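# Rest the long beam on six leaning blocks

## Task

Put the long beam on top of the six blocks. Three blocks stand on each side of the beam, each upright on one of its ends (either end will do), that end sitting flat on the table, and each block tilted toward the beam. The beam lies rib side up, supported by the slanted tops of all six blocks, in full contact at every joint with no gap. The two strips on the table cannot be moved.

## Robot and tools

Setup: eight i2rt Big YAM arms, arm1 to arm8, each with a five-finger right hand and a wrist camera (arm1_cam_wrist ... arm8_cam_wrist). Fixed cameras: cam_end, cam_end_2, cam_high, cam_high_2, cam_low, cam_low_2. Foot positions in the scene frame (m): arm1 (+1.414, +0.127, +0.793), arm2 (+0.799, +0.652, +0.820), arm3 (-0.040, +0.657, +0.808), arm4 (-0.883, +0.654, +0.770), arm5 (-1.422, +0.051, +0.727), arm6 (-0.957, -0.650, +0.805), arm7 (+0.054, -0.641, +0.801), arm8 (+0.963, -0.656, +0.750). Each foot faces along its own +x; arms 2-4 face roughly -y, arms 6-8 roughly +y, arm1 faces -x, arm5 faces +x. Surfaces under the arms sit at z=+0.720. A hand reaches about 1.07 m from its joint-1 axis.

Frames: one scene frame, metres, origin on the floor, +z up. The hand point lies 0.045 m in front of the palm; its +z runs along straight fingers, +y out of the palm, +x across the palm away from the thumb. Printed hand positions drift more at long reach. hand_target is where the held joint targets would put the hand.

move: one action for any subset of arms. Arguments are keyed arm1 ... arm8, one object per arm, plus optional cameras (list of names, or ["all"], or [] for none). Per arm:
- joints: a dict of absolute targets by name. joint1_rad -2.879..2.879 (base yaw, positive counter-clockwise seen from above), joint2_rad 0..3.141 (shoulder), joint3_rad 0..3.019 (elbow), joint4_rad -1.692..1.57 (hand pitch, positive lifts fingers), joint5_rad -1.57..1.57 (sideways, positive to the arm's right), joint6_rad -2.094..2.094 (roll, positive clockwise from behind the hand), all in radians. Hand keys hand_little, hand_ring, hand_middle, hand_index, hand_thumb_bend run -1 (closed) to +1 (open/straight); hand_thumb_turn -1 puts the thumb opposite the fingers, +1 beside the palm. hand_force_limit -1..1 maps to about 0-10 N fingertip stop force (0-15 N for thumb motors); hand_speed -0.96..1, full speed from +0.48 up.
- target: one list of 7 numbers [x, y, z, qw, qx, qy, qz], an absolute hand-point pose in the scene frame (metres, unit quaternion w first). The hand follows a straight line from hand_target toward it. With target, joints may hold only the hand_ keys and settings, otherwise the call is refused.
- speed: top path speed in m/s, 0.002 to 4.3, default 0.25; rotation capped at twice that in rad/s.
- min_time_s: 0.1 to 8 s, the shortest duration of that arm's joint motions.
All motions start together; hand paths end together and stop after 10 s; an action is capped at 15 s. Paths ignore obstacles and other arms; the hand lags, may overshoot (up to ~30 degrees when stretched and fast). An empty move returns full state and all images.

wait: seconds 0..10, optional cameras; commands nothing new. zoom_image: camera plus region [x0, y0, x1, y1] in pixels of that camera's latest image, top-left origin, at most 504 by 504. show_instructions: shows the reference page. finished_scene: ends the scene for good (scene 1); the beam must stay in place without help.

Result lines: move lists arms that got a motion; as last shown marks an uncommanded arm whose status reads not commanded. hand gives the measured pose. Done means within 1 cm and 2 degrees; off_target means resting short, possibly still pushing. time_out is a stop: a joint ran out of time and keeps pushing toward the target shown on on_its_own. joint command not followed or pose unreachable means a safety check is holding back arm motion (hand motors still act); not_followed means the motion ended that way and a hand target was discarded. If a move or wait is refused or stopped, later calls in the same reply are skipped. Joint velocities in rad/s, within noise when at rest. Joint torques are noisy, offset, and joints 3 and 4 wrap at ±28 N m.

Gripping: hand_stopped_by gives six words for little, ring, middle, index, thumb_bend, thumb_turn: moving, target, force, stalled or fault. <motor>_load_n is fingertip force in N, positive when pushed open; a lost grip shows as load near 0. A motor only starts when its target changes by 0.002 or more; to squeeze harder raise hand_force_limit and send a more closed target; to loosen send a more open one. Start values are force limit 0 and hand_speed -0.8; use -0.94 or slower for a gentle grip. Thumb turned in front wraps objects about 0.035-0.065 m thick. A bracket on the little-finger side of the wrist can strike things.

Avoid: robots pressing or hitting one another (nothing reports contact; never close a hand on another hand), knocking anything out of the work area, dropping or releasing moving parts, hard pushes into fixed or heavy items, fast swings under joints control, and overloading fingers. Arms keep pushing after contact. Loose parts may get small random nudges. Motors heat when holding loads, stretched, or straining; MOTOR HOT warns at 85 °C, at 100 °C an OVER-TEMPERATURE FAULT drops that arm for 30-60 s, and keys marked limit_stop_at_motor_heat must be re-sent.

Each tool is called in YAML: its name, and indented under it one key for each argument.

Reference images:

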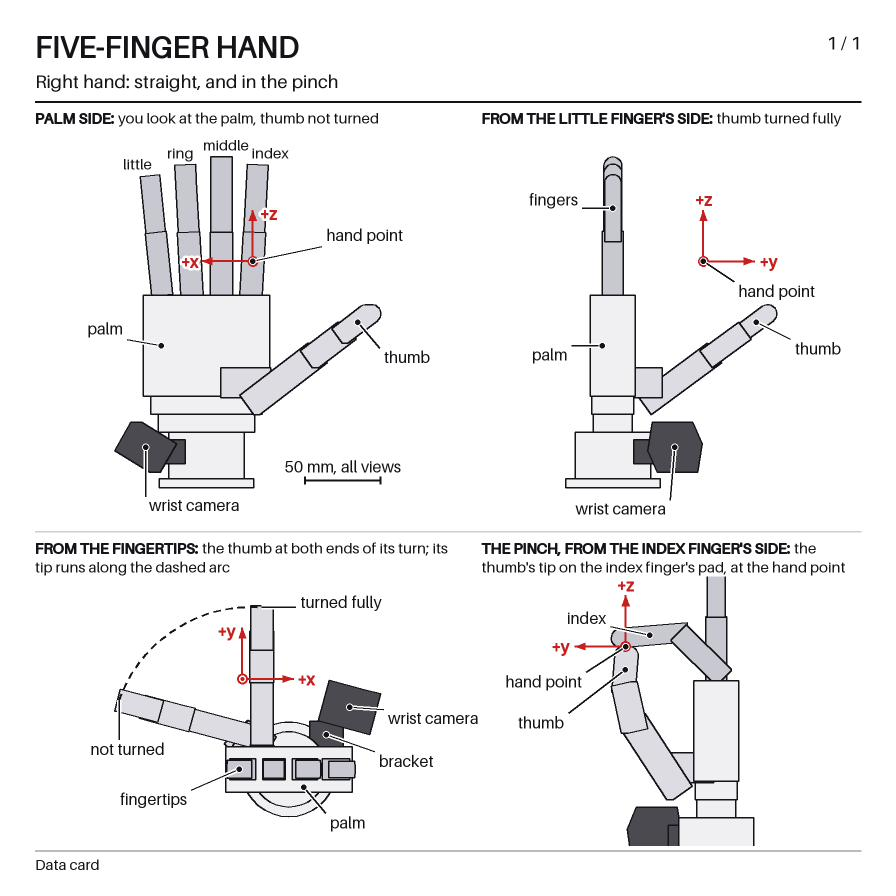

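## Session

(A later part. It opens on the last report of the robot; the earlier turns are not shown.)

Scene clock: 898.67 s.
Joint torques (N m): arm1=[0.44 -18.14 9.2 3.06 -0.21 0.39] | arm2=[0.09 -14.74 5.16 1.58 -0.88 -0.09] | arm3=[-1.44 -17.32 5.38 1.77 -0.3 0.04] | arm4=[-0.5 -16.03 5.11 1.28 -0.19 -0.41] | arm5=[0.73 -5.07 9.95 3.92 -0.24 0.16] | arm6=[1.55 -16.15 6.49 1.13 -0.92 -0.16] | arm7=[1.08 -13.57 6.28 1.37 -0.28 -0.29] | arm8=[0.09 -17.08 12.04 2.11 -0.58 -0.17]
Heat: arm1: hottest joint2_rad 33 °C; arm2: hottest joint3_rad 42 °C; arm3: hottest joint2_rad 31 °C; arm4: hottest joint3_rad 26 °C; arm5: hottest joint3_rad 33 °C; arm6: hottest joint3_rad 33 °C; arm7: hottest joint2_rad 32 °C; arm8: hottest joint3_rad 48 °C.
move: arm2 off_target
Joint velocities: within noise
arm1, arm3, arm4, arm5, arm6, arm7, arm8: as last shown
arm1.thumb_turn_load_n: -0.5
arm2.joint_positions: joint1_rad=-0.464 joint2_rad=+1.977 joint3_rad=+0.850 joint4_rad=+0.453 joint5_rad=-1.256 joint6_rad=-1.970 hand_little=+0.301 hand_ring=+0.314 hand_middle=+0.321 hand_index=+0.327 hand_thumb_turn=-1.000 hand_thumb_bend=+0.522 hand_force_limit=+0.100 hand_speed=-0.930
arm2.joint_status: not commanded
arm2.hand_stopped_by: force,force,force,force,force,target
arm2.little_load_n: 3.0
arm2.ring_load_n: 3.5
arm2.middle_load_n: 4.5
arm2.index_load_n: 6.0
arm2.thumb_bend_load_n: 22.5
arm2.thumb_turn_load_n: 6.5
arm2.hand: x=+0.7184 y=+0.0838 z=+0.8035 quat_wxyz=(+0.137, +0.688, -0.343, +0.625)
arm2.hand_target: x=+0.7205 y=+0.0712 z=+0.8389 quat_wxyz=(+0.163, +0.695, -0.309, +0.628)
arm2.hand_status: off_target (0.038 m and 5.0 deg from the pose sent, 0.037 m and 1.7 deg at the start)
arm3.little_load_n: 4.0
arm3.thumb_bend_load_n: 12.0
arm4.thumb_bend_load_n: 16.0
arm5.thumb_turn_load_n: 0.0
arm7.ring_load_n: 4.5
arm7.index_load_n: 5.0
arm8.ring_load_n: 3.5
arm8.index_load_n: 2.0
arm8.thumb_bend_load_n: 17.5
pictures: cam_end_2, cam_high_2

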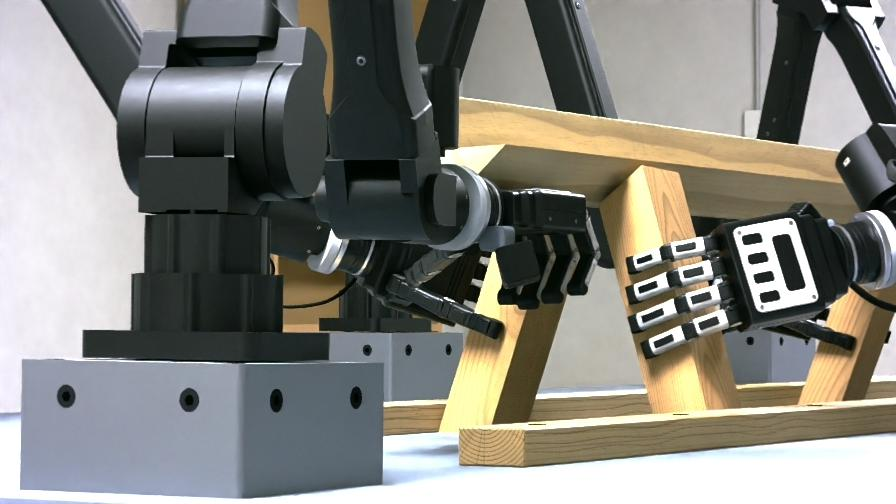

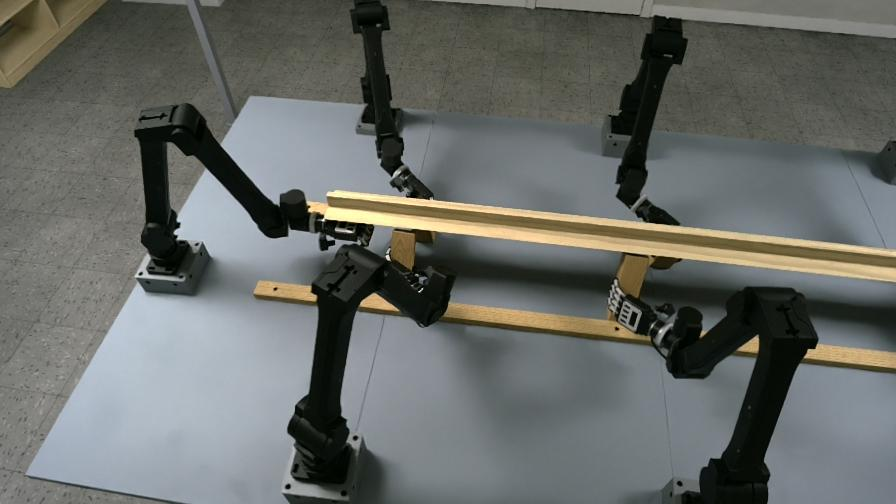

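move:
  arm2: {"target":[0.722,0.0686,0.8385,0.1423,0.6997,-0.3233,0.6205],"speed":0.06}
  cameras: ["cam_high_2","cam_end_2","cam_low_2"]

zoom_image:
  camera: "cam_end_2"
  region: [560, 180, 760, 430]

zoom_image:
  camera: "cam_high_2"
  region: [340, 190, 440, 290]

Scene clock: 901.43 s.
Joint torques (N m): arm1=[0.44 -18.14 9.24 3.03 -0.21 0.39] | arm2=[-0.26 -14.39 6.39 0.85 -1.14 -0.02] | arm3=[-1.44 -17.44 5.37 1.74 -0.31 0.03] | arm4=[-0.32 -16.03 5.11 1.24 -0.17 -0.46] | arm5=[0.67 -4.84 9.95 3.88 -0.25 0.17] | arm6=[1.55 -16.15 6.48 1.13 -0.91 -0.16] | arm7=[1.08 -13.39 6.31 1.37 -0.26 -0.27] | arm8=[0.03 -17.08 12.04 2.11 -0.58 -0.17]
Heat: arm1: hottest joint2_rad 33 °C; arm2: hottest joint3_rad 42 °C; arm3: hottest joint2_rad 31 °C; arm4: hottest joint3_rad 26 °C; arm5: hottest joint3_rad 33 °C; arm6: hottest joint3_rad 33 °C; arm7: hottest joint2_rad 31 °C; arm8: hottest joint3_rad 48 °C.
move: arm2 off_target
Joint velocities: within noise
arm1, arm3, arm4, arm5, arm6, arm7, arm8: as last shown
arm1.thumb_turn_load_n: 0.0
arm2.joint_positions: joint1_rad=-0.457 joint2_rad=+1.954 joint3_rad=+0.865 joint4_rad=+0.321 joint5_rad=-1.237 joint6_rad=-2.033 hand_little=+0.301 hand_ring=+0.314 hand_middle=+0.321 hand_index=+0.327 hand_thumb_turn=-1.000 hand_thumb_bend=+0.522 hand_force_limit=+0.100 hand_speed=-0.930
arm2.joint_status: not commanded
arm2.hand_stopped_by: force,force,force,force,force,target
arm2.little_load_n: 3.5
arm2.ring_load_n: 3.5
arm2.middle_load_n: 4.5
arm2.index_load_n: 5.0
arm2.thumb_bend_load_n: 23.0
arm2.thumb_turn_load_n: 6.0
arm2.hand: x=+0.7213 y=+0.0858 z=+0.8022 quat_wxyz=(+0.122, +0.695, -0.354, +0.614)
arm2.hand_target: x=+0.7224 y=+0.0697 z=+0.8381 quat_wxyz=(+0.142, +0.700, -0.323, +0.621)
arm2.hand_status: off_target (0.040 m and 4.3 deg from the pose sent, 0.038 m and 2.8 deg at the start)
arm3.thumb_turn_load_n: 5.0
arm6.ring_load_n: 13.5
arm6.thumb_turn_load_n: 10.0
arm8.ring_load_n: 3.0
arm8.middle_load_n: 2.5
arm8.thumb_bend_load_n: 17.0
arm8.thumb_turn_load_n: 8.0
pictures: cam_end_2, cam_high_2, cam_low_2

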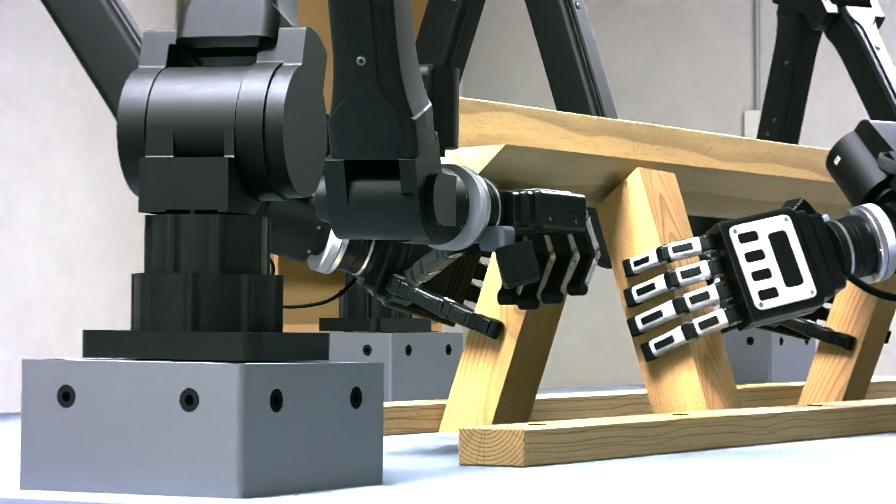

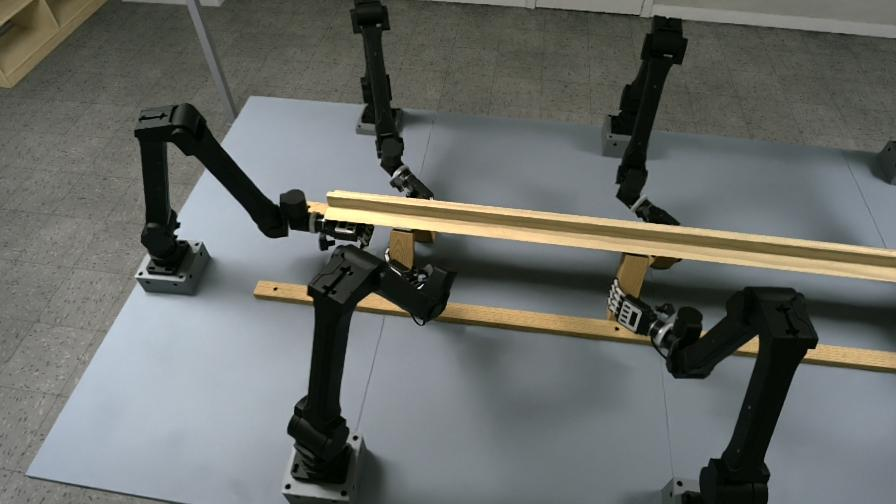

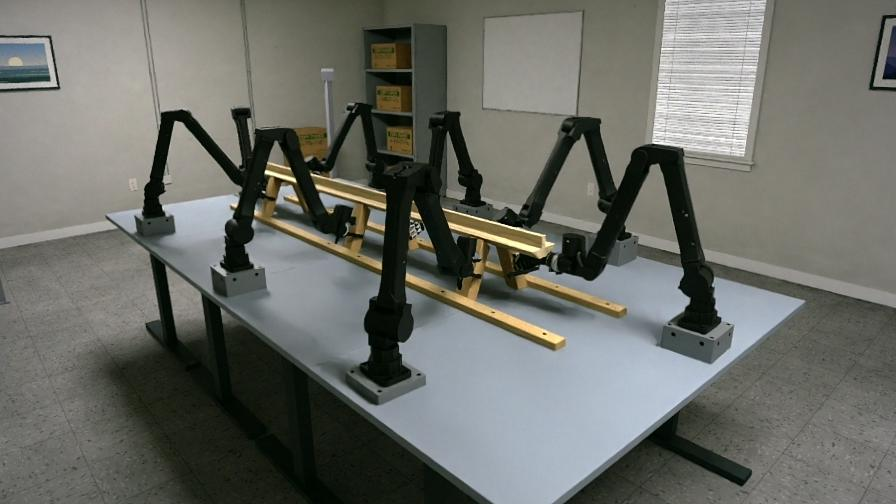

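Scaled by 2.016 from the camera's image (finer frame: 1280x720).

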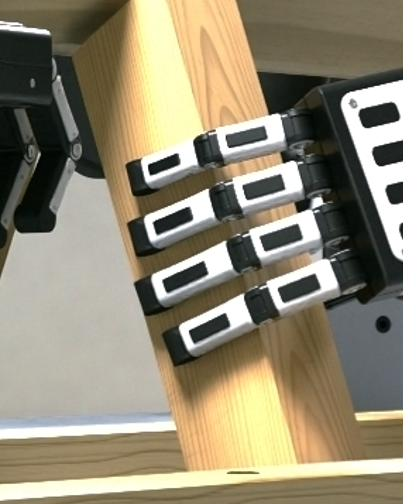

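Scaled by 5.040 from the camera's image (finer frame: 1280x720).

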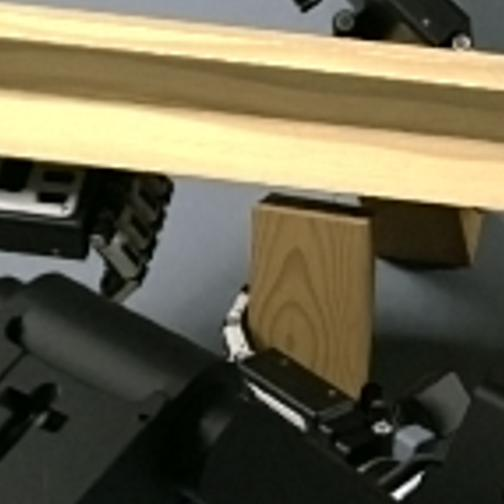

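move:
  arm1: {"target":[0.8055,-0.0112,0.901,0.534,-0.463,-0.464,0.534],"speed":0.04}
  cameras: ["cam_end_2","cam_low_2"]

zoom_image:
  camera: "cam_end_2"
  region: [400, 80, 700, 280]

zoom_image:
  camera: "cam_low_2"
  region: [450, 200, 570, 300]

Scene clock: 906.07 s.
Joint torques (N m): arm1=[0.21 -15.97 8.09 4.63 -0.31 0.4] | arm2=[0.21 -14.39 6.43 0.94 -1.19 0.06] | arm3=[-1.32 -17.32 5.35 1.78 -0.32 0.03] | arm4=[-0.26 -16.32 5.19 1.33 -0.19 -0.42] | arm5=[0.79 -4.84 9.95 3.89 -0.24 0.16] | arm6=[1.55 -16.09 6.46 1.1 -0.91 -0.16] | arm7=[1.14 -13.33 6.27 1.39 -0.28 -0.28] | arm8=[0.03 -17.08 12.03 2.13 -0.58 -0.17]
Heat: arm1: hottest joint2_rad 33 °C; arm2: hottest joint3_rad 42 °C; arm3: hottest joint2_rad 31 °C; arm4: hottest joint3_rad 26 °C; arm5: hottest joint3_rad 33 °C; arm6: hottest joint3_rad 33 °C; arm7: hottest joint2_rad 31 °C; arm8: hottest joint3_rad 48 °C.
move: arm1 off_target
Joint velocities: within noise
arm1.joint_positions: joint1_rad=+0.216 joint2_rad=+1.886 joint3_rad=+0.649 joint4_rad=+1.228 joint5_rad=+0.260 joint6_rad=-0.090 hand_little=-0.600 hand_ring=-0.600 hand_middle=-0.600 hand_index=-0.600 hand_thumb_turn=+1.000 hand_thumb_bend=+1.000 hand_force_limit=+0.000 hand_speed=+0.300
arm1.joint_status: not commanded
arm1.hand_stopped_by: target,target,target,target,target,target
arm1.little_load_n: 0.0
arm1.ring_load_n: 0.0
arm1.middle_load_n: 0.0
arm1.index_load_n: 0.0
arm1.thumb_bend_load_n: 0.0
arm1.thumb_turn_load_n: 0.0
arm1.hand: x=+0.8302 y=-0.0017 z=+0.8323 quat_wxyz=(+0.515, -0.483, -0.525, +0.475)
arm1.hand_target: x=+0.8096 y=-0.0100 z=+0.9003 quat_wxyz=(+0.533, -0.462, -0.466, +0.534)
arm1.hand_status: off_target (0.074 m and 10.2 deg from the pose sent, 0.074 m and 10.2 deg at the start)
arm2, arm3, arm4, arm5, arm6, arm7, arm8: as last shown
arm2.little_load_n: 4.0
arm2.middle_load_n: 4.0
arm2.thumb_turn_load_n: 5.5
arm3.thumb_turn_load_n: 4.5
arm4.index_load_n: 7.0
arm4.thumb_turn_load_n: 5.5
arm6.index_load_n: 3.5
arm6.thumb_turn_load_n: 9.5
arm8.little_load_n: 2.5
arm8.middle_load_n: 3.0
arm8.index_load_n: 1.5
arm8.thumb_turn_load_n: 7.5

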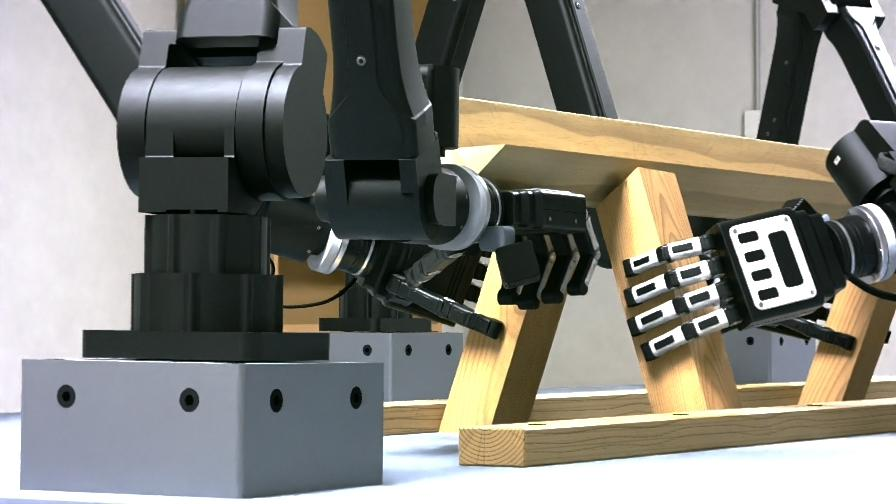

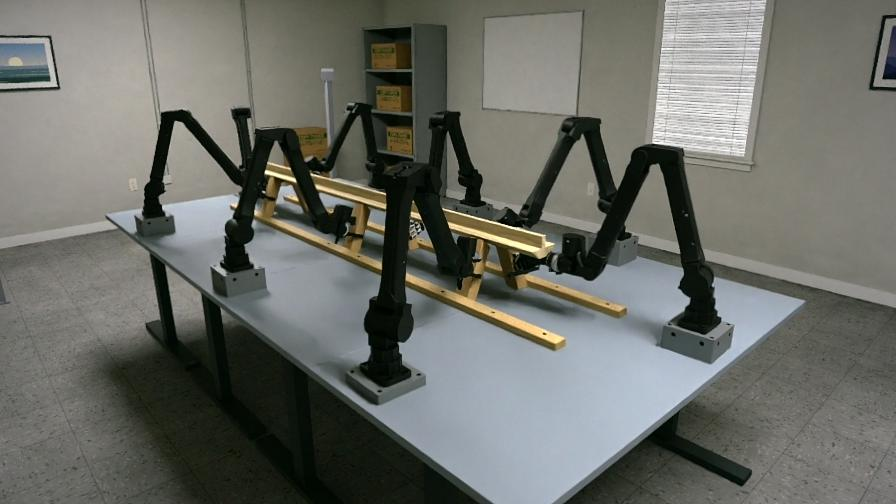

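Scaled by 1.680 from the camera's image (finer frame: 1280x720).

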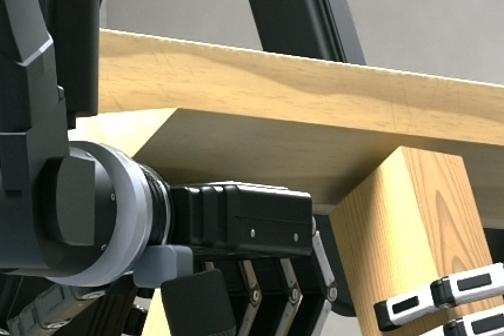

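Scaled by 4.200 from the camera's image (finer frame: 1280x720).

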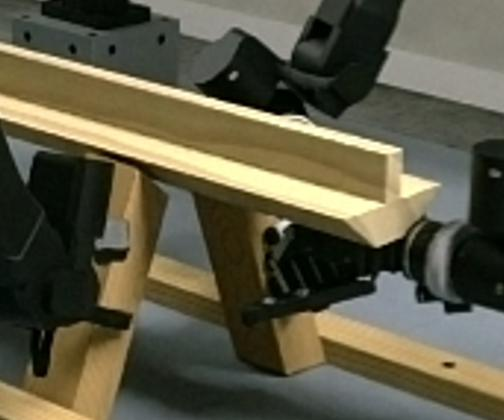

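move:
  arm1: {"target":[0.8055,-0.0112,0.893,0.534,-0.463,-0.464,0.534],"speed":0.03}
  cameras: ["cam_end_2"]

zoom_image:
  camera: "cam_end_2"
  region: [400, 80, 700, 280]

Scene clock: 907.40 s.
Joint torques (N m): arm1=[0.32 -15.68 8.2 4.7 -0.24 0.4] | arm2=[0.21 -14.27 6.41 0.96 -1.17 0.08] | arm3=[-1.44 -17.38 5.37 1.76 -0.32 0.03] | arm4=[-0.73 -16.09 5.09 1.24 -0.19 -0.41] | arm5=[0.62 -5.07 9.91 3.89 -0.25 0.15] | arm6=[1.55 -16.15 6.49 1.11 -0.91 -0.16] | arm7=[1.08 -13.33 6.26 1.42 -0.28 -0.28] | arm8=[0.09 -17.03 12.04 2.1 -0.58 -0.17]
Heat: arm1: hottest joint2_rad 33 °C; arm2: hottest joint3_rad 42 °C; arm3: hottest joint2_rad 31 °C; arm4: hottest joint3_rad 26 °C; arm5: hottest joint3_rad 33 °C; arm6: hottest joint3_rad 33 °C; arm7: hottest joint2_rad 31 °C; arm8: hottest joint3_rad 48 °C.
move: arm1 off_target
Joint velocities: within noise
arm1.joint_positions: joint1_rad=+0.216 joint2_rad=+1.900 joint3_rad=+0.648 joint4_rad=+1.250 joint5_rad=+0.258 joint6_rad=-0.092 hand_little=-0.600 hand_ring=-0.600 hand_middle=-0.600 hand_index=-0.600 hand_thumb_turn=+1.000 hand_thumb_bend=+1.000 hand_force_limit=+0.000 hand_speed=+0.300
arm1.joint_status: not commanded
arm1.hand_stopped_by: target,target,target,target,target,target
arm1.little_load_n: 0.0
arm1.ring_load_n: 0.0
arm1.middle_load_n: 0.0
arm1.index_load_n: 0.0
arm1.thumb_bend_load_n: 0.0
arm1.thumb_turn_load_n: -0.5
arm1.hand: x=+0.8307 y=-0.0019 z=+0.8295 quat_wxyz=(+0.517, -0.481, -0.524, +0.477)
arm1.hand_target: x=+0.8095 y=-0.0100 z=+0.8926 quat_wxyz=(+0.533, -0.462, -0.466, +0.534)
arm1.hand_status: off_target (0.069 m and 9.9 deg from the pose sent, 0.066 m and 10.2 deg at the start)
arm2, arm3, arm4, arm5, arm6, arm7, arm8: as last shown
arm2.little_load_n: 3.5
arm3.ring_load_n: 3.0
arm3.middle_load_n: 3.0
arm3.thumb_turn_load_n: 5.0
arm4.middle_load_n: 6.5
arm4.index_load_n: 6.5
arm4.hand: x=-0.7687 y=+0.0828 z=+0.8278 quat_wxyz=(+0.121, +0.731, -0.316, +0.593)
arm4.hand_target: x=-0.7630 y=+0.0801 z=+0.8459 quat_wxyz=(+0.139, +0.735, -0.294, +0.595)
arm5.joint_positions: joint1_rad=-0.203 joint2_rad=+1.243 joint3_rad=+0.054 joint4_rad=+1.257 joint5_rad=-0.187 joint6_rad=+0.035 hand_little=-0.600 hand_ring=-0.600 hand_middle=-0.600 hand_index=-0.600 hand_thumb_turn=+1.000 hand_thumb_bend=+1.000 hand_force_limit=+0.000 hand_speed=-0.200
arm5.thumb_turn_load_n: -0.5
arm5.hand: x=-1.0472 y=+0.0411 z=+0.8416 quat_wxyz=(-0.516, +0.473, -0.494, +0.516)
arm6.ring_load_n: 14.0
arm6.index_load_n: 4.0
arm8.little_load_n: 3.0
arm8.ring_load_n: 3.5
arm8.middle_load_n: 2.5
arm8.index_load_n: 2.0
arm8.thumb_turn_load_n: 8.0

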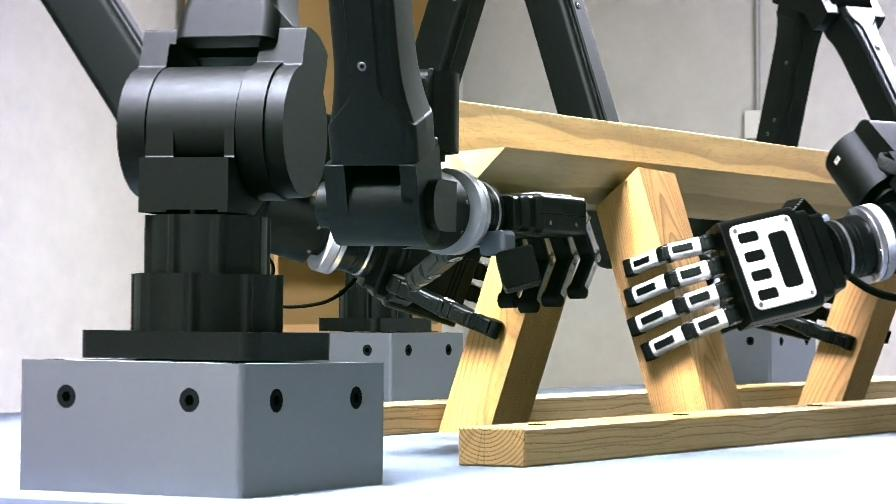

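Scaled by 1.680 from the camera's image (finer frame: 1280x720).

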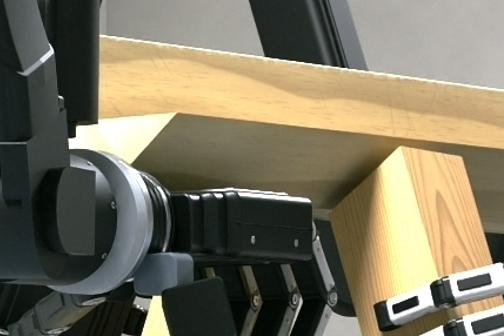

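move:
  arm1: {"target":[0.8055,-0.0112,0.888,0.534,-0.463,-0.464,0.534],"speed":0.03}
  cameras: ["cam_end_2"]

zoom_image:
  camera: "cam_end_2"
  region: [400, 80, 700, 280]

Scene clock: 908.87 s.
Joint torques (N m): arm1=[0.44 -15.21 8.09 4.62 -0.21 0.41] | arm2=[0.03 -14.1 6.38 0.84 -1.17 0.05] | arm3=[-1.44 -17.32 5.34 1.77 -0.31 0.04] | arm4=[-0.32 -16.32 5.11 1.28 -0.21 -0.44] | arm5=[0.73 -5.13 9.94 3.9 -0.25 0.17] | arm6=[1.55 -16.09 6.5 1.11 -0.91 -0.16] | arm7=[1.32 -13.39 6.26 1.42 -0.29 -0.28] | arm8=[0.03 -17.08 12.04 2.11 -0.58 -0.17]
Heat: arm1: hottest joint2_rad 33 °C; arm2: hottest joint3_rad 42 °C; arm3: hottest joint2_rad 31 °C; arm4: hottest joint3_rad 26 °C; arm5: hottest joint3_rad 33 °C; arm6: hottest joint3_rad 33 °C; arm7: hottest joint2_rad 31 °C; arm8: hottest joint3_rad 48 °C.
move: arm1 off_target
Joint velocities: within noise
arm1.joint_positions: joint1_rad=+0.216 joint2_rad=+1.913 joint3_rad=+0.648 joint4_rad=+1.266 joint5_rad=+0.257 joint6_rad=-0.092 hand_little=-0.600 hand_ring=-0.600 hand_middle=-0.600 hand_index=-0.600 hand_thumb_turn=+1.000 hand_thumb_bend=+1.000 hand_force_limit=+0.000 hand_speed=+0.300
arm1.joint_status: not commanded
arm1.hand_stopped_by: target,target,target,target,target,target
arm1.little_load_n: 0.0
arm1.ring_load_n: 0.0
arm1.middle_load_n: 0.0
arm1.index_load_n: 0.0
arm1.thumb_bend_load_n: 0.0
arm1.thumb_turn_load_n: 0.0
arm1.hand: x=+0.8309 y=-0.0021 z=+0.8265 quat_wxyz=(+0.517, -0.480, -0.523, +0.478)
arm1.hand_target: x=+0.8094 y=-0.0101 z=+0.8877 quat_wxyz=(+0.533, -0.462, -0.466, +0.534)
arm1.hand_status: off_target (0.067 m and 9.7 deg from the pose sent, 0.064 m and 9.9 deg at the start)
arm2, arm8: as last shown
arm3.joint_positions: joint1_rad=+0.130 joint2_rad=+2.003 joint3_rad=+0.644 joint4_rad=+1.151 joint5_rad=-0.787 joint6_rad=-1.414 hand_little=+0.325 hand_ring=+0.340 hand_middle=+0.347 hand_index=+0.347 hand_thumb_turn=-1.000 hand_thumb_bend=+0.460 hand_force_limit=-0.200 hand_speed=-0.920
arm3.joint_status: not commanded
arm3.hand_stopped_by: force,force,force,force,force,target
arm3.little_load_n: 4.0
arm3.ring_load_n: 3.5
arm3.middle_load_n: 3.0
arm3.index_load_n: 3.5
arm3.thumb_bend_load_n: 12.5
arm3.thumb_turn_load_n: 4.5
arm3.hand: x=+0.1112 y=+0.1105 z=+0.7896 quat_wxyz=(+0.121, +0.668, -0.357, +0.642)
arm3.hand_target: x=+0.1057 y=+0.0932 z=+0.8133 quat_wxyz=(+0.139, +0.659, -0.346, +0.653)
arm3.hand_status: not commanded
arm4.joint_positions: joint1_rad=+0.043 joint2_rad=+1.727 joint3_rad=+0.753 joint4_rad=+0.521 joint5_rad=-0.916 joint6_rad=-1.715 hand_little=+1.000 hand_ring=+0.287 hand_middle=+0.297 hand_index=+0.317 hand_thumb_turn=-1.000 hand_thumb_bend=+0.456 hand_force_limit=+0.300 hand_speed=-0.940
arm4.joint_status: not commanded
arm4.hand_stopped_by: target,force,force,force,force,target
arm4.little_load_n: 0.0
arm4.ring_load_n: 4.0
arm4.middle_load_n: 6.0
arm4.index_load_n: 7.0
arm4.thumb_bend_load_n: 16.0
arm4.thumb_turn_load_n: 5.0
arm4.hand: x=-0.7687 y=+0.0828 z=+0.8278 quat_wxyz=(+0.121, +0.731, -0.316, +0.593)
arm4.hand_target: x=-0.7630 y=+0.0801 z=+0.8458 quat_wxyz=(+0.139, +0.735, -0.294, +0.595)
arm4.hand_status: not commanded
arm5.joint_positions: joint1_rad=-0.203 joint2_rad=+1.243 joint3_rad=+0.054 joint4_rad=+1.257 joint5_rad=-0.187 joint6_rad=+0.035 hand_little=-0.600 hand_ring=-0.600 hand_middle=-0.600 hand_index=-0.600 hand_thumb_turn=+1.000 hand_thumb_bend=+1.000 hand_force_limit=+0.000 hand_speed=-0.200
arm5.joint_status: not commanded
arm5.hand_stopped_by: target,target,target,target,target,target
arm5.little_load_n: 0.0
arm5.ring_load_n: 0.0
arm5.middle_load_n: 0.0
arm5.index_load_n: 0.0
arm5.thumb_bend_load_n: 0.0
arm5.thumb_turn_load_n: 0.0
arm5.hand: x=-1.0472 y=+0.0411 z=+0.8416 quat_wxyz=(-0.516, +0.473, -0.494, +0.516)
arm5.hand_target: x=-1.0243 y=+0.0425 z=+0.8943 quat_wxyz=(-0.550, +0.444, -0.445, +0.550)
arm5.hand_status: not commanded
arm6.joint_positions: joint1_rad=-0.421 joint2_rad=+1.863 joint3_rad=+0.922 joint4_rad=+0.124 joint5_rad=-1.180 joint6_rad=-2.146 hand_little=+1.000 hand_ring=+0.303 hand_middle=+0.333 hand_index=+0.359 hand_thumb_turn=-1.000 hand_thumb_bend=+0.535 hand_force_limit=+0.300 hand_speed=-0.940
arm6.joint_status: not commanded
arm6.hand_stopped_by: target,force,force,force,force,target
arm6.little_load_n: 0.0
arm6.ring_load_n: 13.5
arm6.middle_load_n: 3.0
arm6.index_load_n: 4.0
arm6.thumb_bend_load_n: 22.5
arm6.thumb_turn_load_n: 9.5
arm6.hand: x=-0.8393 y=-0.0715 z=+0.8188 quat_wxyz=(-0.578, +0.364, +0.714, +0.158)
arm6.hand_target: x=-0.8408 y=-0.0622 z=+0.8467 quat_wxyz=(-0.580, +0.339, +0.719, +0.178)
arm6.hand_status: not commanded
arm7.joint_positions: joint1_rad=-0.087 joint2_rad=+1.953 joint3_rad=+0.709 joint4_rad=+0.834 joint5_rad=-1.010 joint6_rad=-1.601 hand_little=+0.297 hand_ring=+0.307 hand_middle=+0.311 hand_index=+0.317 hand_thumb_turn=-1.000 hand_thumb_bend=+0.537 hand_force_limit=+0.000 hand_speed=-0.930
arm7.joint_status: not commanded
arm7.hand_stopped_by: force,force,force,force,force,target
arm7.little_load_n: 4.5
arm7.ring_load_n: 4.5
arm7.middle_load_n: 4.0
arm7.index_load_n: 5.0
arm7.thumb_bend_load_n: 20.0
arm7.thumb_turn_load_n: 6.0
arm7.hand: x=-0.0143 y=-0.0830 z=+0.7761 quat_wxyz=(-0.618, +0.360, +0.692, +0.098)
arm7.hand_target: x=-0.0200 y=-0.0659 z=+0.7985 quat_wxyz=(-0.624, +0.333, +0.697, +0.118)
arm7.hand_status: not commanded
arm8.middle_load_n: 3.0
arm8.index_load_n: 1.5
arm8.thumb_turn_load_n: 7.5

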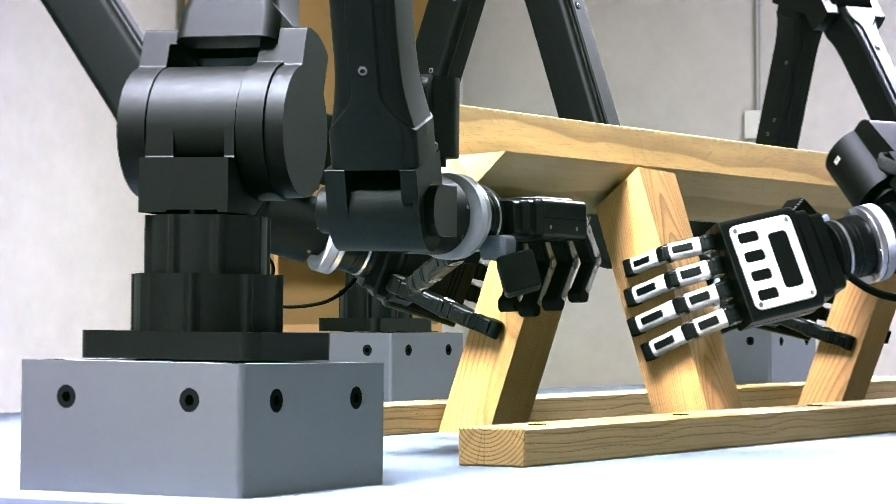

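Scaled by 1.680 from the camera's image (finer frame: 1280x720).

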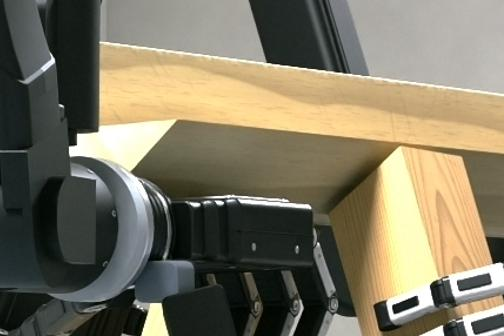

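move:
  arm1: {"target":[0.8055,-0.0112,0.882,0.534,-0.463,-0.464,0.534],"speed":0.03}
  cameras: ["cam_end_2"]

zoom_image:
  camera: "cam_end_2"
  region: [400, 80, 700, 280]

Scene clock: 910.30 s.
Joint torques (N m): arm1=[0.32 -15.09 8.1 4.67 -0.18 0.42] | arm2=[-0.5 -13.74 6.34 1.01 -1.13 -0.02] | arm3=[-1.44 -17.38 5.35 1.77 -0.31 0.04] | arm4=[-0.21 -15.91 5.11 1.33 -0.18 -0.42] | arm5=[0.73 -5.07 9.91 3.81 -0.24 0.17] | arm6=[1.55 -16.21 6.48 1.14 -0.92 -0.16] | arm7=[1.14 -13.27 6.24 1.36 -0.29 -0.26] | arm8=[0.03 -17.03 12.03 2.1 -0.58 -0.17]
Heat: arm1: hottest joint2_rad 33 °C; arm2: hottest joint3_rad 42 °C; arm3: hottest joint2_rad 31 °C; arm4: hottest joint3_rad 26 °C; arm5: hottest joint3_rad 33 °C; arm6: hottest joint3_rad 33 °C; arm7: hottest joint2_rad 31 °C; arm8: hottest joint3_rad 48 °C.
move: arm1 off_target
Joint velocities: within noise
arm1.joint_positions: joint1_rad=+0.216 joint2_rad=+1.928 joint3_rad=+0.648 joint4_rad=+1.284 joint5_rad=+0.256 joint6_rad=-0.092 hand_little=-0.600 hand_ring=-0.600 hand_middle=-0.600 hand_index=-0.600 hand_thumb_turn=+1.000 hand_thumb_bend=+1.000 hand_force_limit=+0.000 hand_speed=+0.300
arm1.joint_status: not commanded
arm1.hand_stopped_by: target,target,target,target,target,target
arm1.little_load_n: 0.0
arm1.ring_load_n: 0.0
arm1.middle_load_n: 0.0
arm1.index_load_n: 0.0
arm1.thumb_bend_load_n: 0.0
arm1.thumb_turn_load_n: -0.5
arm1.hand: x=+0.8312 y=-0.0023 z=+0.8230 quat_wxyz=(+0.518, -0.479, -0.522, +0.480)
arm1.hand_target: x=+0.8094 y=-0.0101 z=+0.8820 quat_wxyz=(+0.533, -0.462, -0.465, +0.534)
arm1.hand_status: off_target (0.065 m and 9.5 deg from the pose sent, 0.062 m and 9.7 deg at the start)
arm2, arm3, arm4, arm5, arm6, arm7, arm8: as last shown
arm2.thumb_turn_load_n: 6.0
arm3.middle_load_n: 3.5
arm4.ring_load_n: 4.5
arm4.middle_load_n: 6.5
arm4.index_load_n: 6.5
arm4.thumb_bend_load_n: 15.5
arm4.hand_target: x=-0.7631 y=+0.0801 z=+0.8458 quat_wxyz=(+0.139, +0.735, -0.294, +0.595)
arm5.joint_positions: joint1_rad=-0.203 joint2_rad=+1.243 joint3_rad=+0.054 joint4_rad=+1.259 joint5_rad=-0.187 joint6_rad=+0.035 hand_little=-0.600 hand_ring=-0.600 hand_middle=-0.600 hand_index=-0.600 hand_thumb_turn=+1.000 hand_thumb_bend=+1.000 hand_force_limit=+0.000 hand_speed=-0.200
arm5.hand: x=-1.0472 y=+0.0411 z=+0.8420 quat_wxyz=(-0.517, +0.473, -0.493, +0.516)
arm6.joint_positions: joint1_rad=-0.421 joint2_rad=+1.863 joint3_rad=+0.922 joint4_rad=+0.123 joint5_rad=-1.179 joint6_rad=-2.146 hand_little=+1.000 hand_ring=+0.303 hand_middle=+0.333 hand_index=+0.359 hand_thumb_turn=-1.000 hand_thumb_bend=+0.535 hand_force_limit=+0.300 hand_speed=-0.940
arm6.ring_load_n: 14.0
arm6.thumb_turn_load_n: 10.0
arm6.hand: x=-0.8393 y=-0.0715 z=+0.8187 quat_wxyz=(-0.577, +0.364, +0.714, +0.158)
arm6.hand_target: x=-0.8407 y=-0.0622 z=+0.8466 quat_wxyz=(-0.580, +0.339, +0.719, +0.178)
arm7.joint_positions: joint1_rad=-0.086 joint2_rad=+1.953 joint3_rad=+0.709 joint4_rad=+0.834 joint5_rad=-1.010 joint6_rad=-1.602 hand_little=+0.297 hand_ring=+0.307 hand_middle=+0.311 hand_index=+0.317 hand_thumb_turn=-1.000 hand_thumb_bend=+0.537 hand_force_limit=+0.000 hand_speed=-0.930
arm7.little_load_n: 5.0
arm7.thumb_turn_load_n: 5.5
arm7.hand: x=-0.0145 y=-0.0830 z=+0.7762 quat_wxyz=(-0.618, +0.360, +0.692, +0.098)
arm7.hand_target: x=-0.0202 y=-0.0660 z=+0.7984 quat_wxyz=(-0.624, +0.333, +0.697, +0.118)
arm8.ring_load_n: 3.0
arm8.index_load_n: 2.0
arm8.thumb_bend_load_n: 17.5

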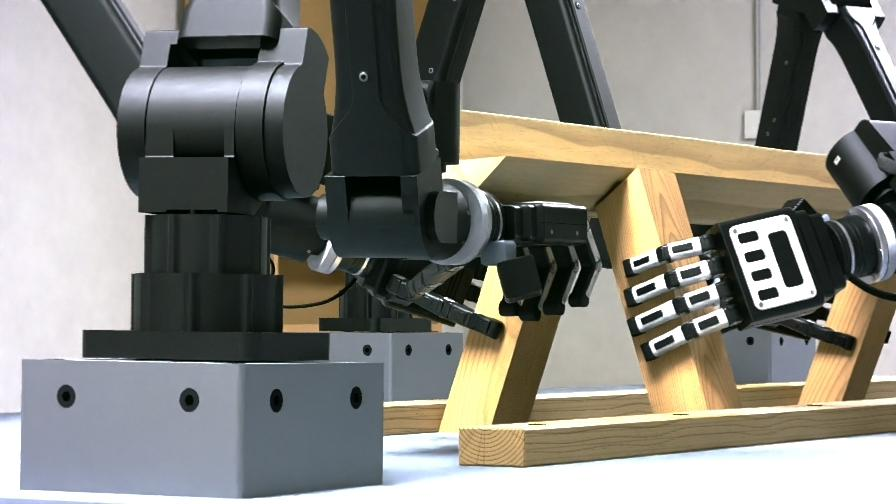

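Scaled by 1.680 from the camera's image (finer frame: 1280x720).

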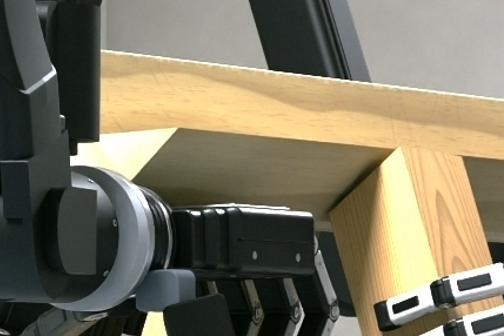

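move:
  arm1: {"target":[0.8055,-0.0112,0.878,0.534,-0.463,-0.464,0.534],"speed":0.03}
  cameras: ["cam_end_2","cam_low_2","cam_end"]

zoom_image:
  camera: "cam_end_2"
  region: [580, 140, 720, 240]

zoom_image:
  camera: "cam_low_2"
  region: [450, 200, 570, 300]

zoom_image:
  camera: "cam_end"
  region: [440, 80, 660, 200]

Scene clock: 912.67 s.
Joint torques (N m): arm1=[0.09 -14.74 8.13 4.55 -0.17 0.39] | arm2=[0.03 -14.21 6.42 0.91 -1.18 0] | arm3=[-1.49 -17.38 5.37 1.76 -0.31 0.04] | arm4=[-0.62 -16.09 5.14 1.28 -0.19 -0.42] | arm5=[0.73 -4.95 9.88 3.78 -0.25 0.15] | arm6=[1.61 -16.09 6.49 1.13 -0.92 -0.17] | arm7=[1.26 -13.45 6.26 1.36 -0.29 -0.27] | arm8=[0.03 -17.08 12.03 2.11 -0.56 -0.17]
Heat: arm1: hottest joint2_rad 33 °C; arm2: hottest joint3_rad 42 °C; arm3: hottest joint2_rad 31 °C; arm4: hottest joint3_rad 26 °C; arm5: hottest joint3_rad 33 °C; arm6: hottest joint3_rad 33 °C; arm7: hottest joint2_rad 31 °C; arm8: hottest joint3_rad 48 °C.
move: arm1 off_target
Joint velocities: within noise
arm1.joint_positions: joint1_rad=+0.216 joint2_rad=+1.936 joint3_rad=+0.648 joint4_rad=+1.297 joint5_rad=+0.256 joint6_rad=-0.089 hand_little=-0.600 hand_ring=-0.600 hand_middle=-0.600 hand_index=-0.600 hand_thumb_turn=+1.000 hand_thumb_bend=+1.000 hand_force_limit=+0.000 hand_speed=+0.300
arm1.joint_status: not commanded
arm1.hand_stopped_by: target,target,target,target,target,target
arm1.little_load_n: 0.0
arm1.ring_load_n: 0.0
arm1.middle_load_n: 0.0
arm1.index_load_n: 0.0
arm1.thumb_bend_load_n: 0.0
arm1.thumb_turn_load_n: 0.0
arm1.hand: x=+0.8313 y=-0.0025 z=+0.8216 quat_wxyz=(+0.518, -0.479, -0.520, +0.482)
arm1.hand_target: x=+0.8093 y=-0.0102 z=+0.8780 quat_wxyz=(+0.533, -0.462, -0.465, +0.534)
arm1.hand_status: off_target (0.063 m and 9.2 deg from the pose sent, 0.062 m and 9.5 deg at the start)
arm2, arm3, arm4, arm5, arm6, arm7: as last shown
arm2.little_load_n: 4.0
arm2.thumb_turn_load_n: 5.5
arm3.little_load_n: 3.5
arm3.ring_load_n: 3.0
arm3.middle_load_n: 3.0
arm3.index_load_n: 4.0
arm4.joint_positions: joint1_rad=+0.043 joint2_rad=+1.727 joint3_rad=+0.753 joint4_rad=+0.521 joint5_rad=-0.916 joint6_rad=-1.716 hand_little=+1.000 hand_ring=+0.287 hand_middle=+0.297 hand_index=+0.317 hand_thumb_turn=-1.000 hand_thumb_bend=+0.456 hand_force_limit=+0.300 hand_speed=-0.940
arm4.index_load_n: 7.0
arm4.thumb_bend_load_n: 16.0
arm4.hand: x=-0.7685 y=+0.0828 z=+0.8278 quat_wxyz=(+0.121, +0.731, -0.316, +0.593)
arm4.hand_target: x=-0.7629 y=+0.0801 z=+0.8458 quat_wxyz=(+0.139, +0.735, -0.294, +0.595)
arm5.joint_positions: joint1_rad=-0.203 joint2_rad=+1.243 joint3_rad=+0.055 joint4_rad=+1.259 joint5_rad=-0.187 joint6_rad=+0.035 hand_little=-0.600 hand_ring=-0.600 hand_middle=-0.600 hand_index=-0.600 hand_thumb_turn=+1.000 hand_thumb_bend=+1.000 hand_force_limit=+0.000 hand_speed=-0.200
arm5.hand: x=-1.0467 y=+0.0410 z=+0.8425 quat_wxyz=(-0.517, +0.472, -0.493, +0.516)
arm6.ring_load_n: 13.5
arm6.middle_load_n: 2.5
arm6.thumb_turn_load_n: 9.5
arm7.thumb_turn_load_n: 6.0
arm8.joint_positions: joint1_rad=+0.364 joint2_rad=+1.758 joint3_rad=+0.771 joint4_rad=+0.668 joint5_rad=-0.572 joint6_rad=-1.516 hand_little=+0.281 hand_ring=+0.308 hand_middle=+0.334 hand_index=+0.379 hand_thumb_turn=-1.000 hand_thumb_bend=+0.515 hand_force_limit=+0.100 hand_speed=-0.930
arm8.joint_status: not commanded
arm8.hand_stopped_by: force,force,force,force,force,target
arm8.little_load_n: 3.0
arm8.ring_load_n: 3.5
arm8.middle_load_n: 3.0
arm8.index_load_n: 1.5
arm8.thumb_bend_load_n: 17.5
arm8.thumb_turn_load_n: 7.5
arm8.hand: x=+0.7027 y=-0.0964 z=+0.8017 quat_wxyz=(-0.595, +0.334, +0.721, +0.117)
arm8.hand_target: x=+0.7008 y=-0.0747 z=+0.8467 quat_wxyz=(-0.620, +0.315, +0.705, +0.140)
arm8.hand_status: not commanded
pictures: cam_end, cam_end_2, cam_low_2

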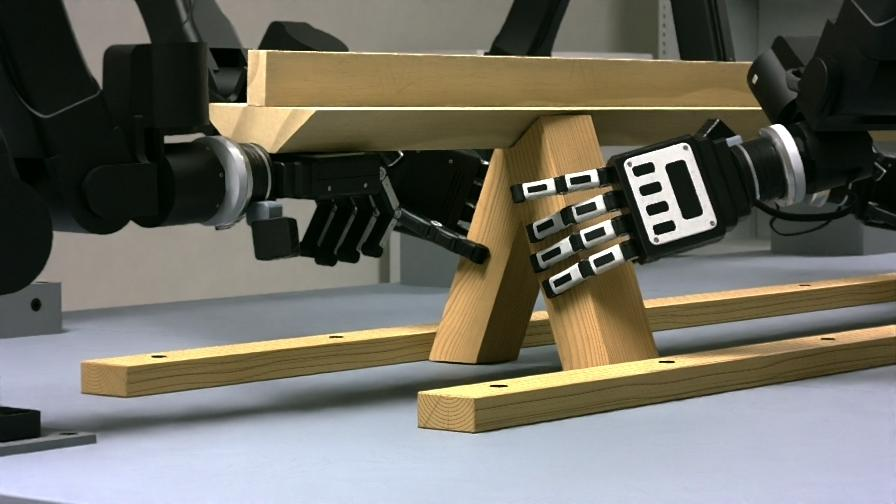

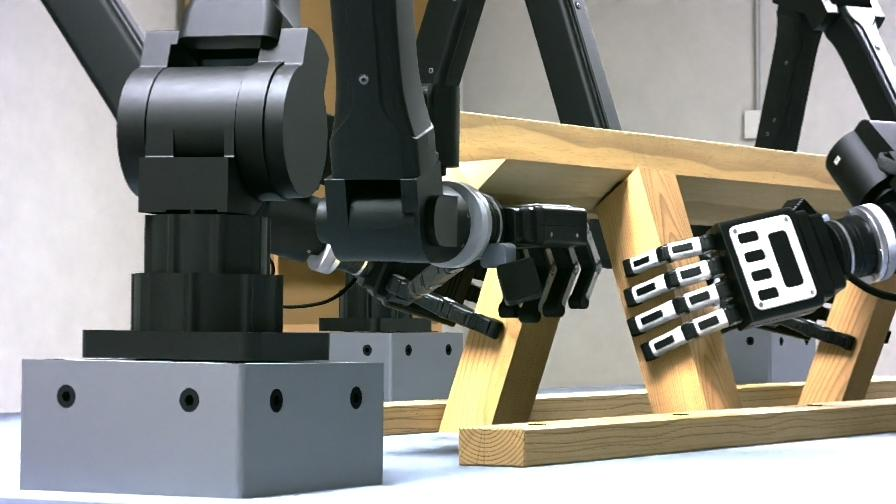

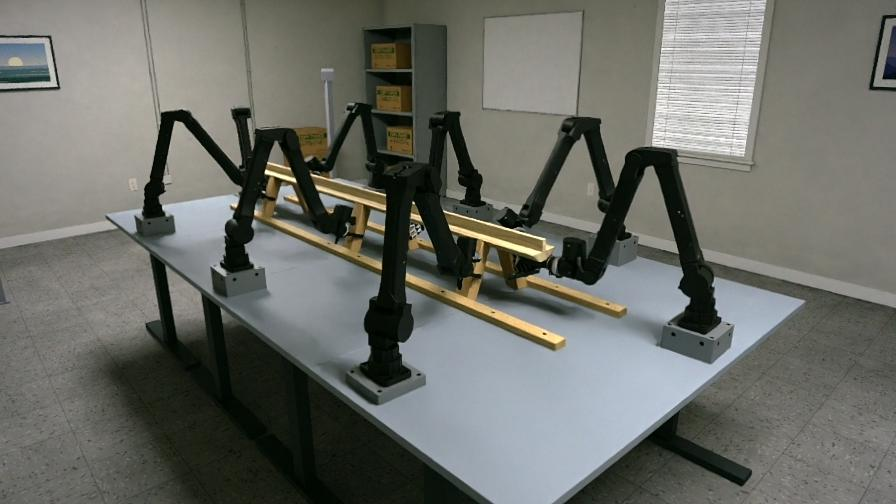

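Scaled by 3.600 from the camera's image (finer frame: 1280x720).

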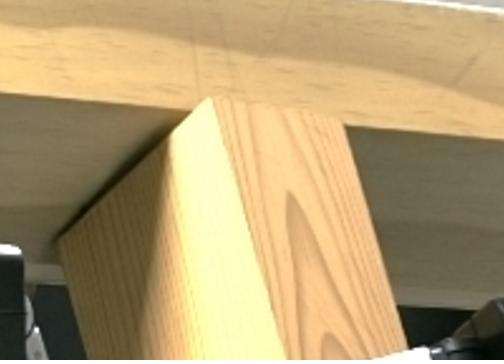

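Scaled by 4.200 from the camera's image (finer frame: 1280x720).

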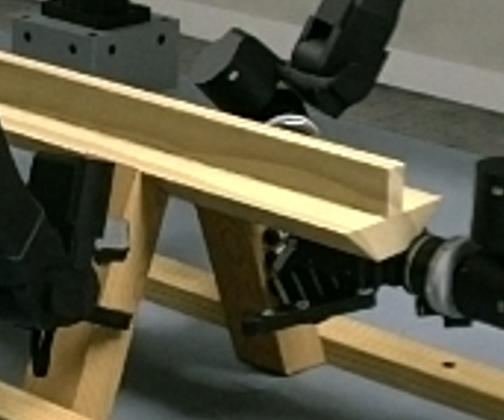

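Scaled by 2.291 from the camera's image (finer frame: 1280x720).

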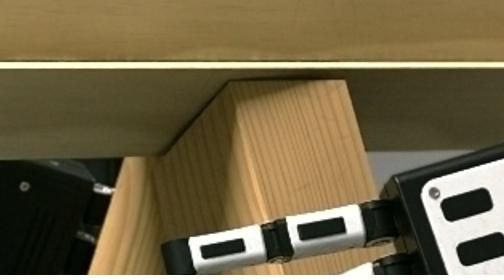

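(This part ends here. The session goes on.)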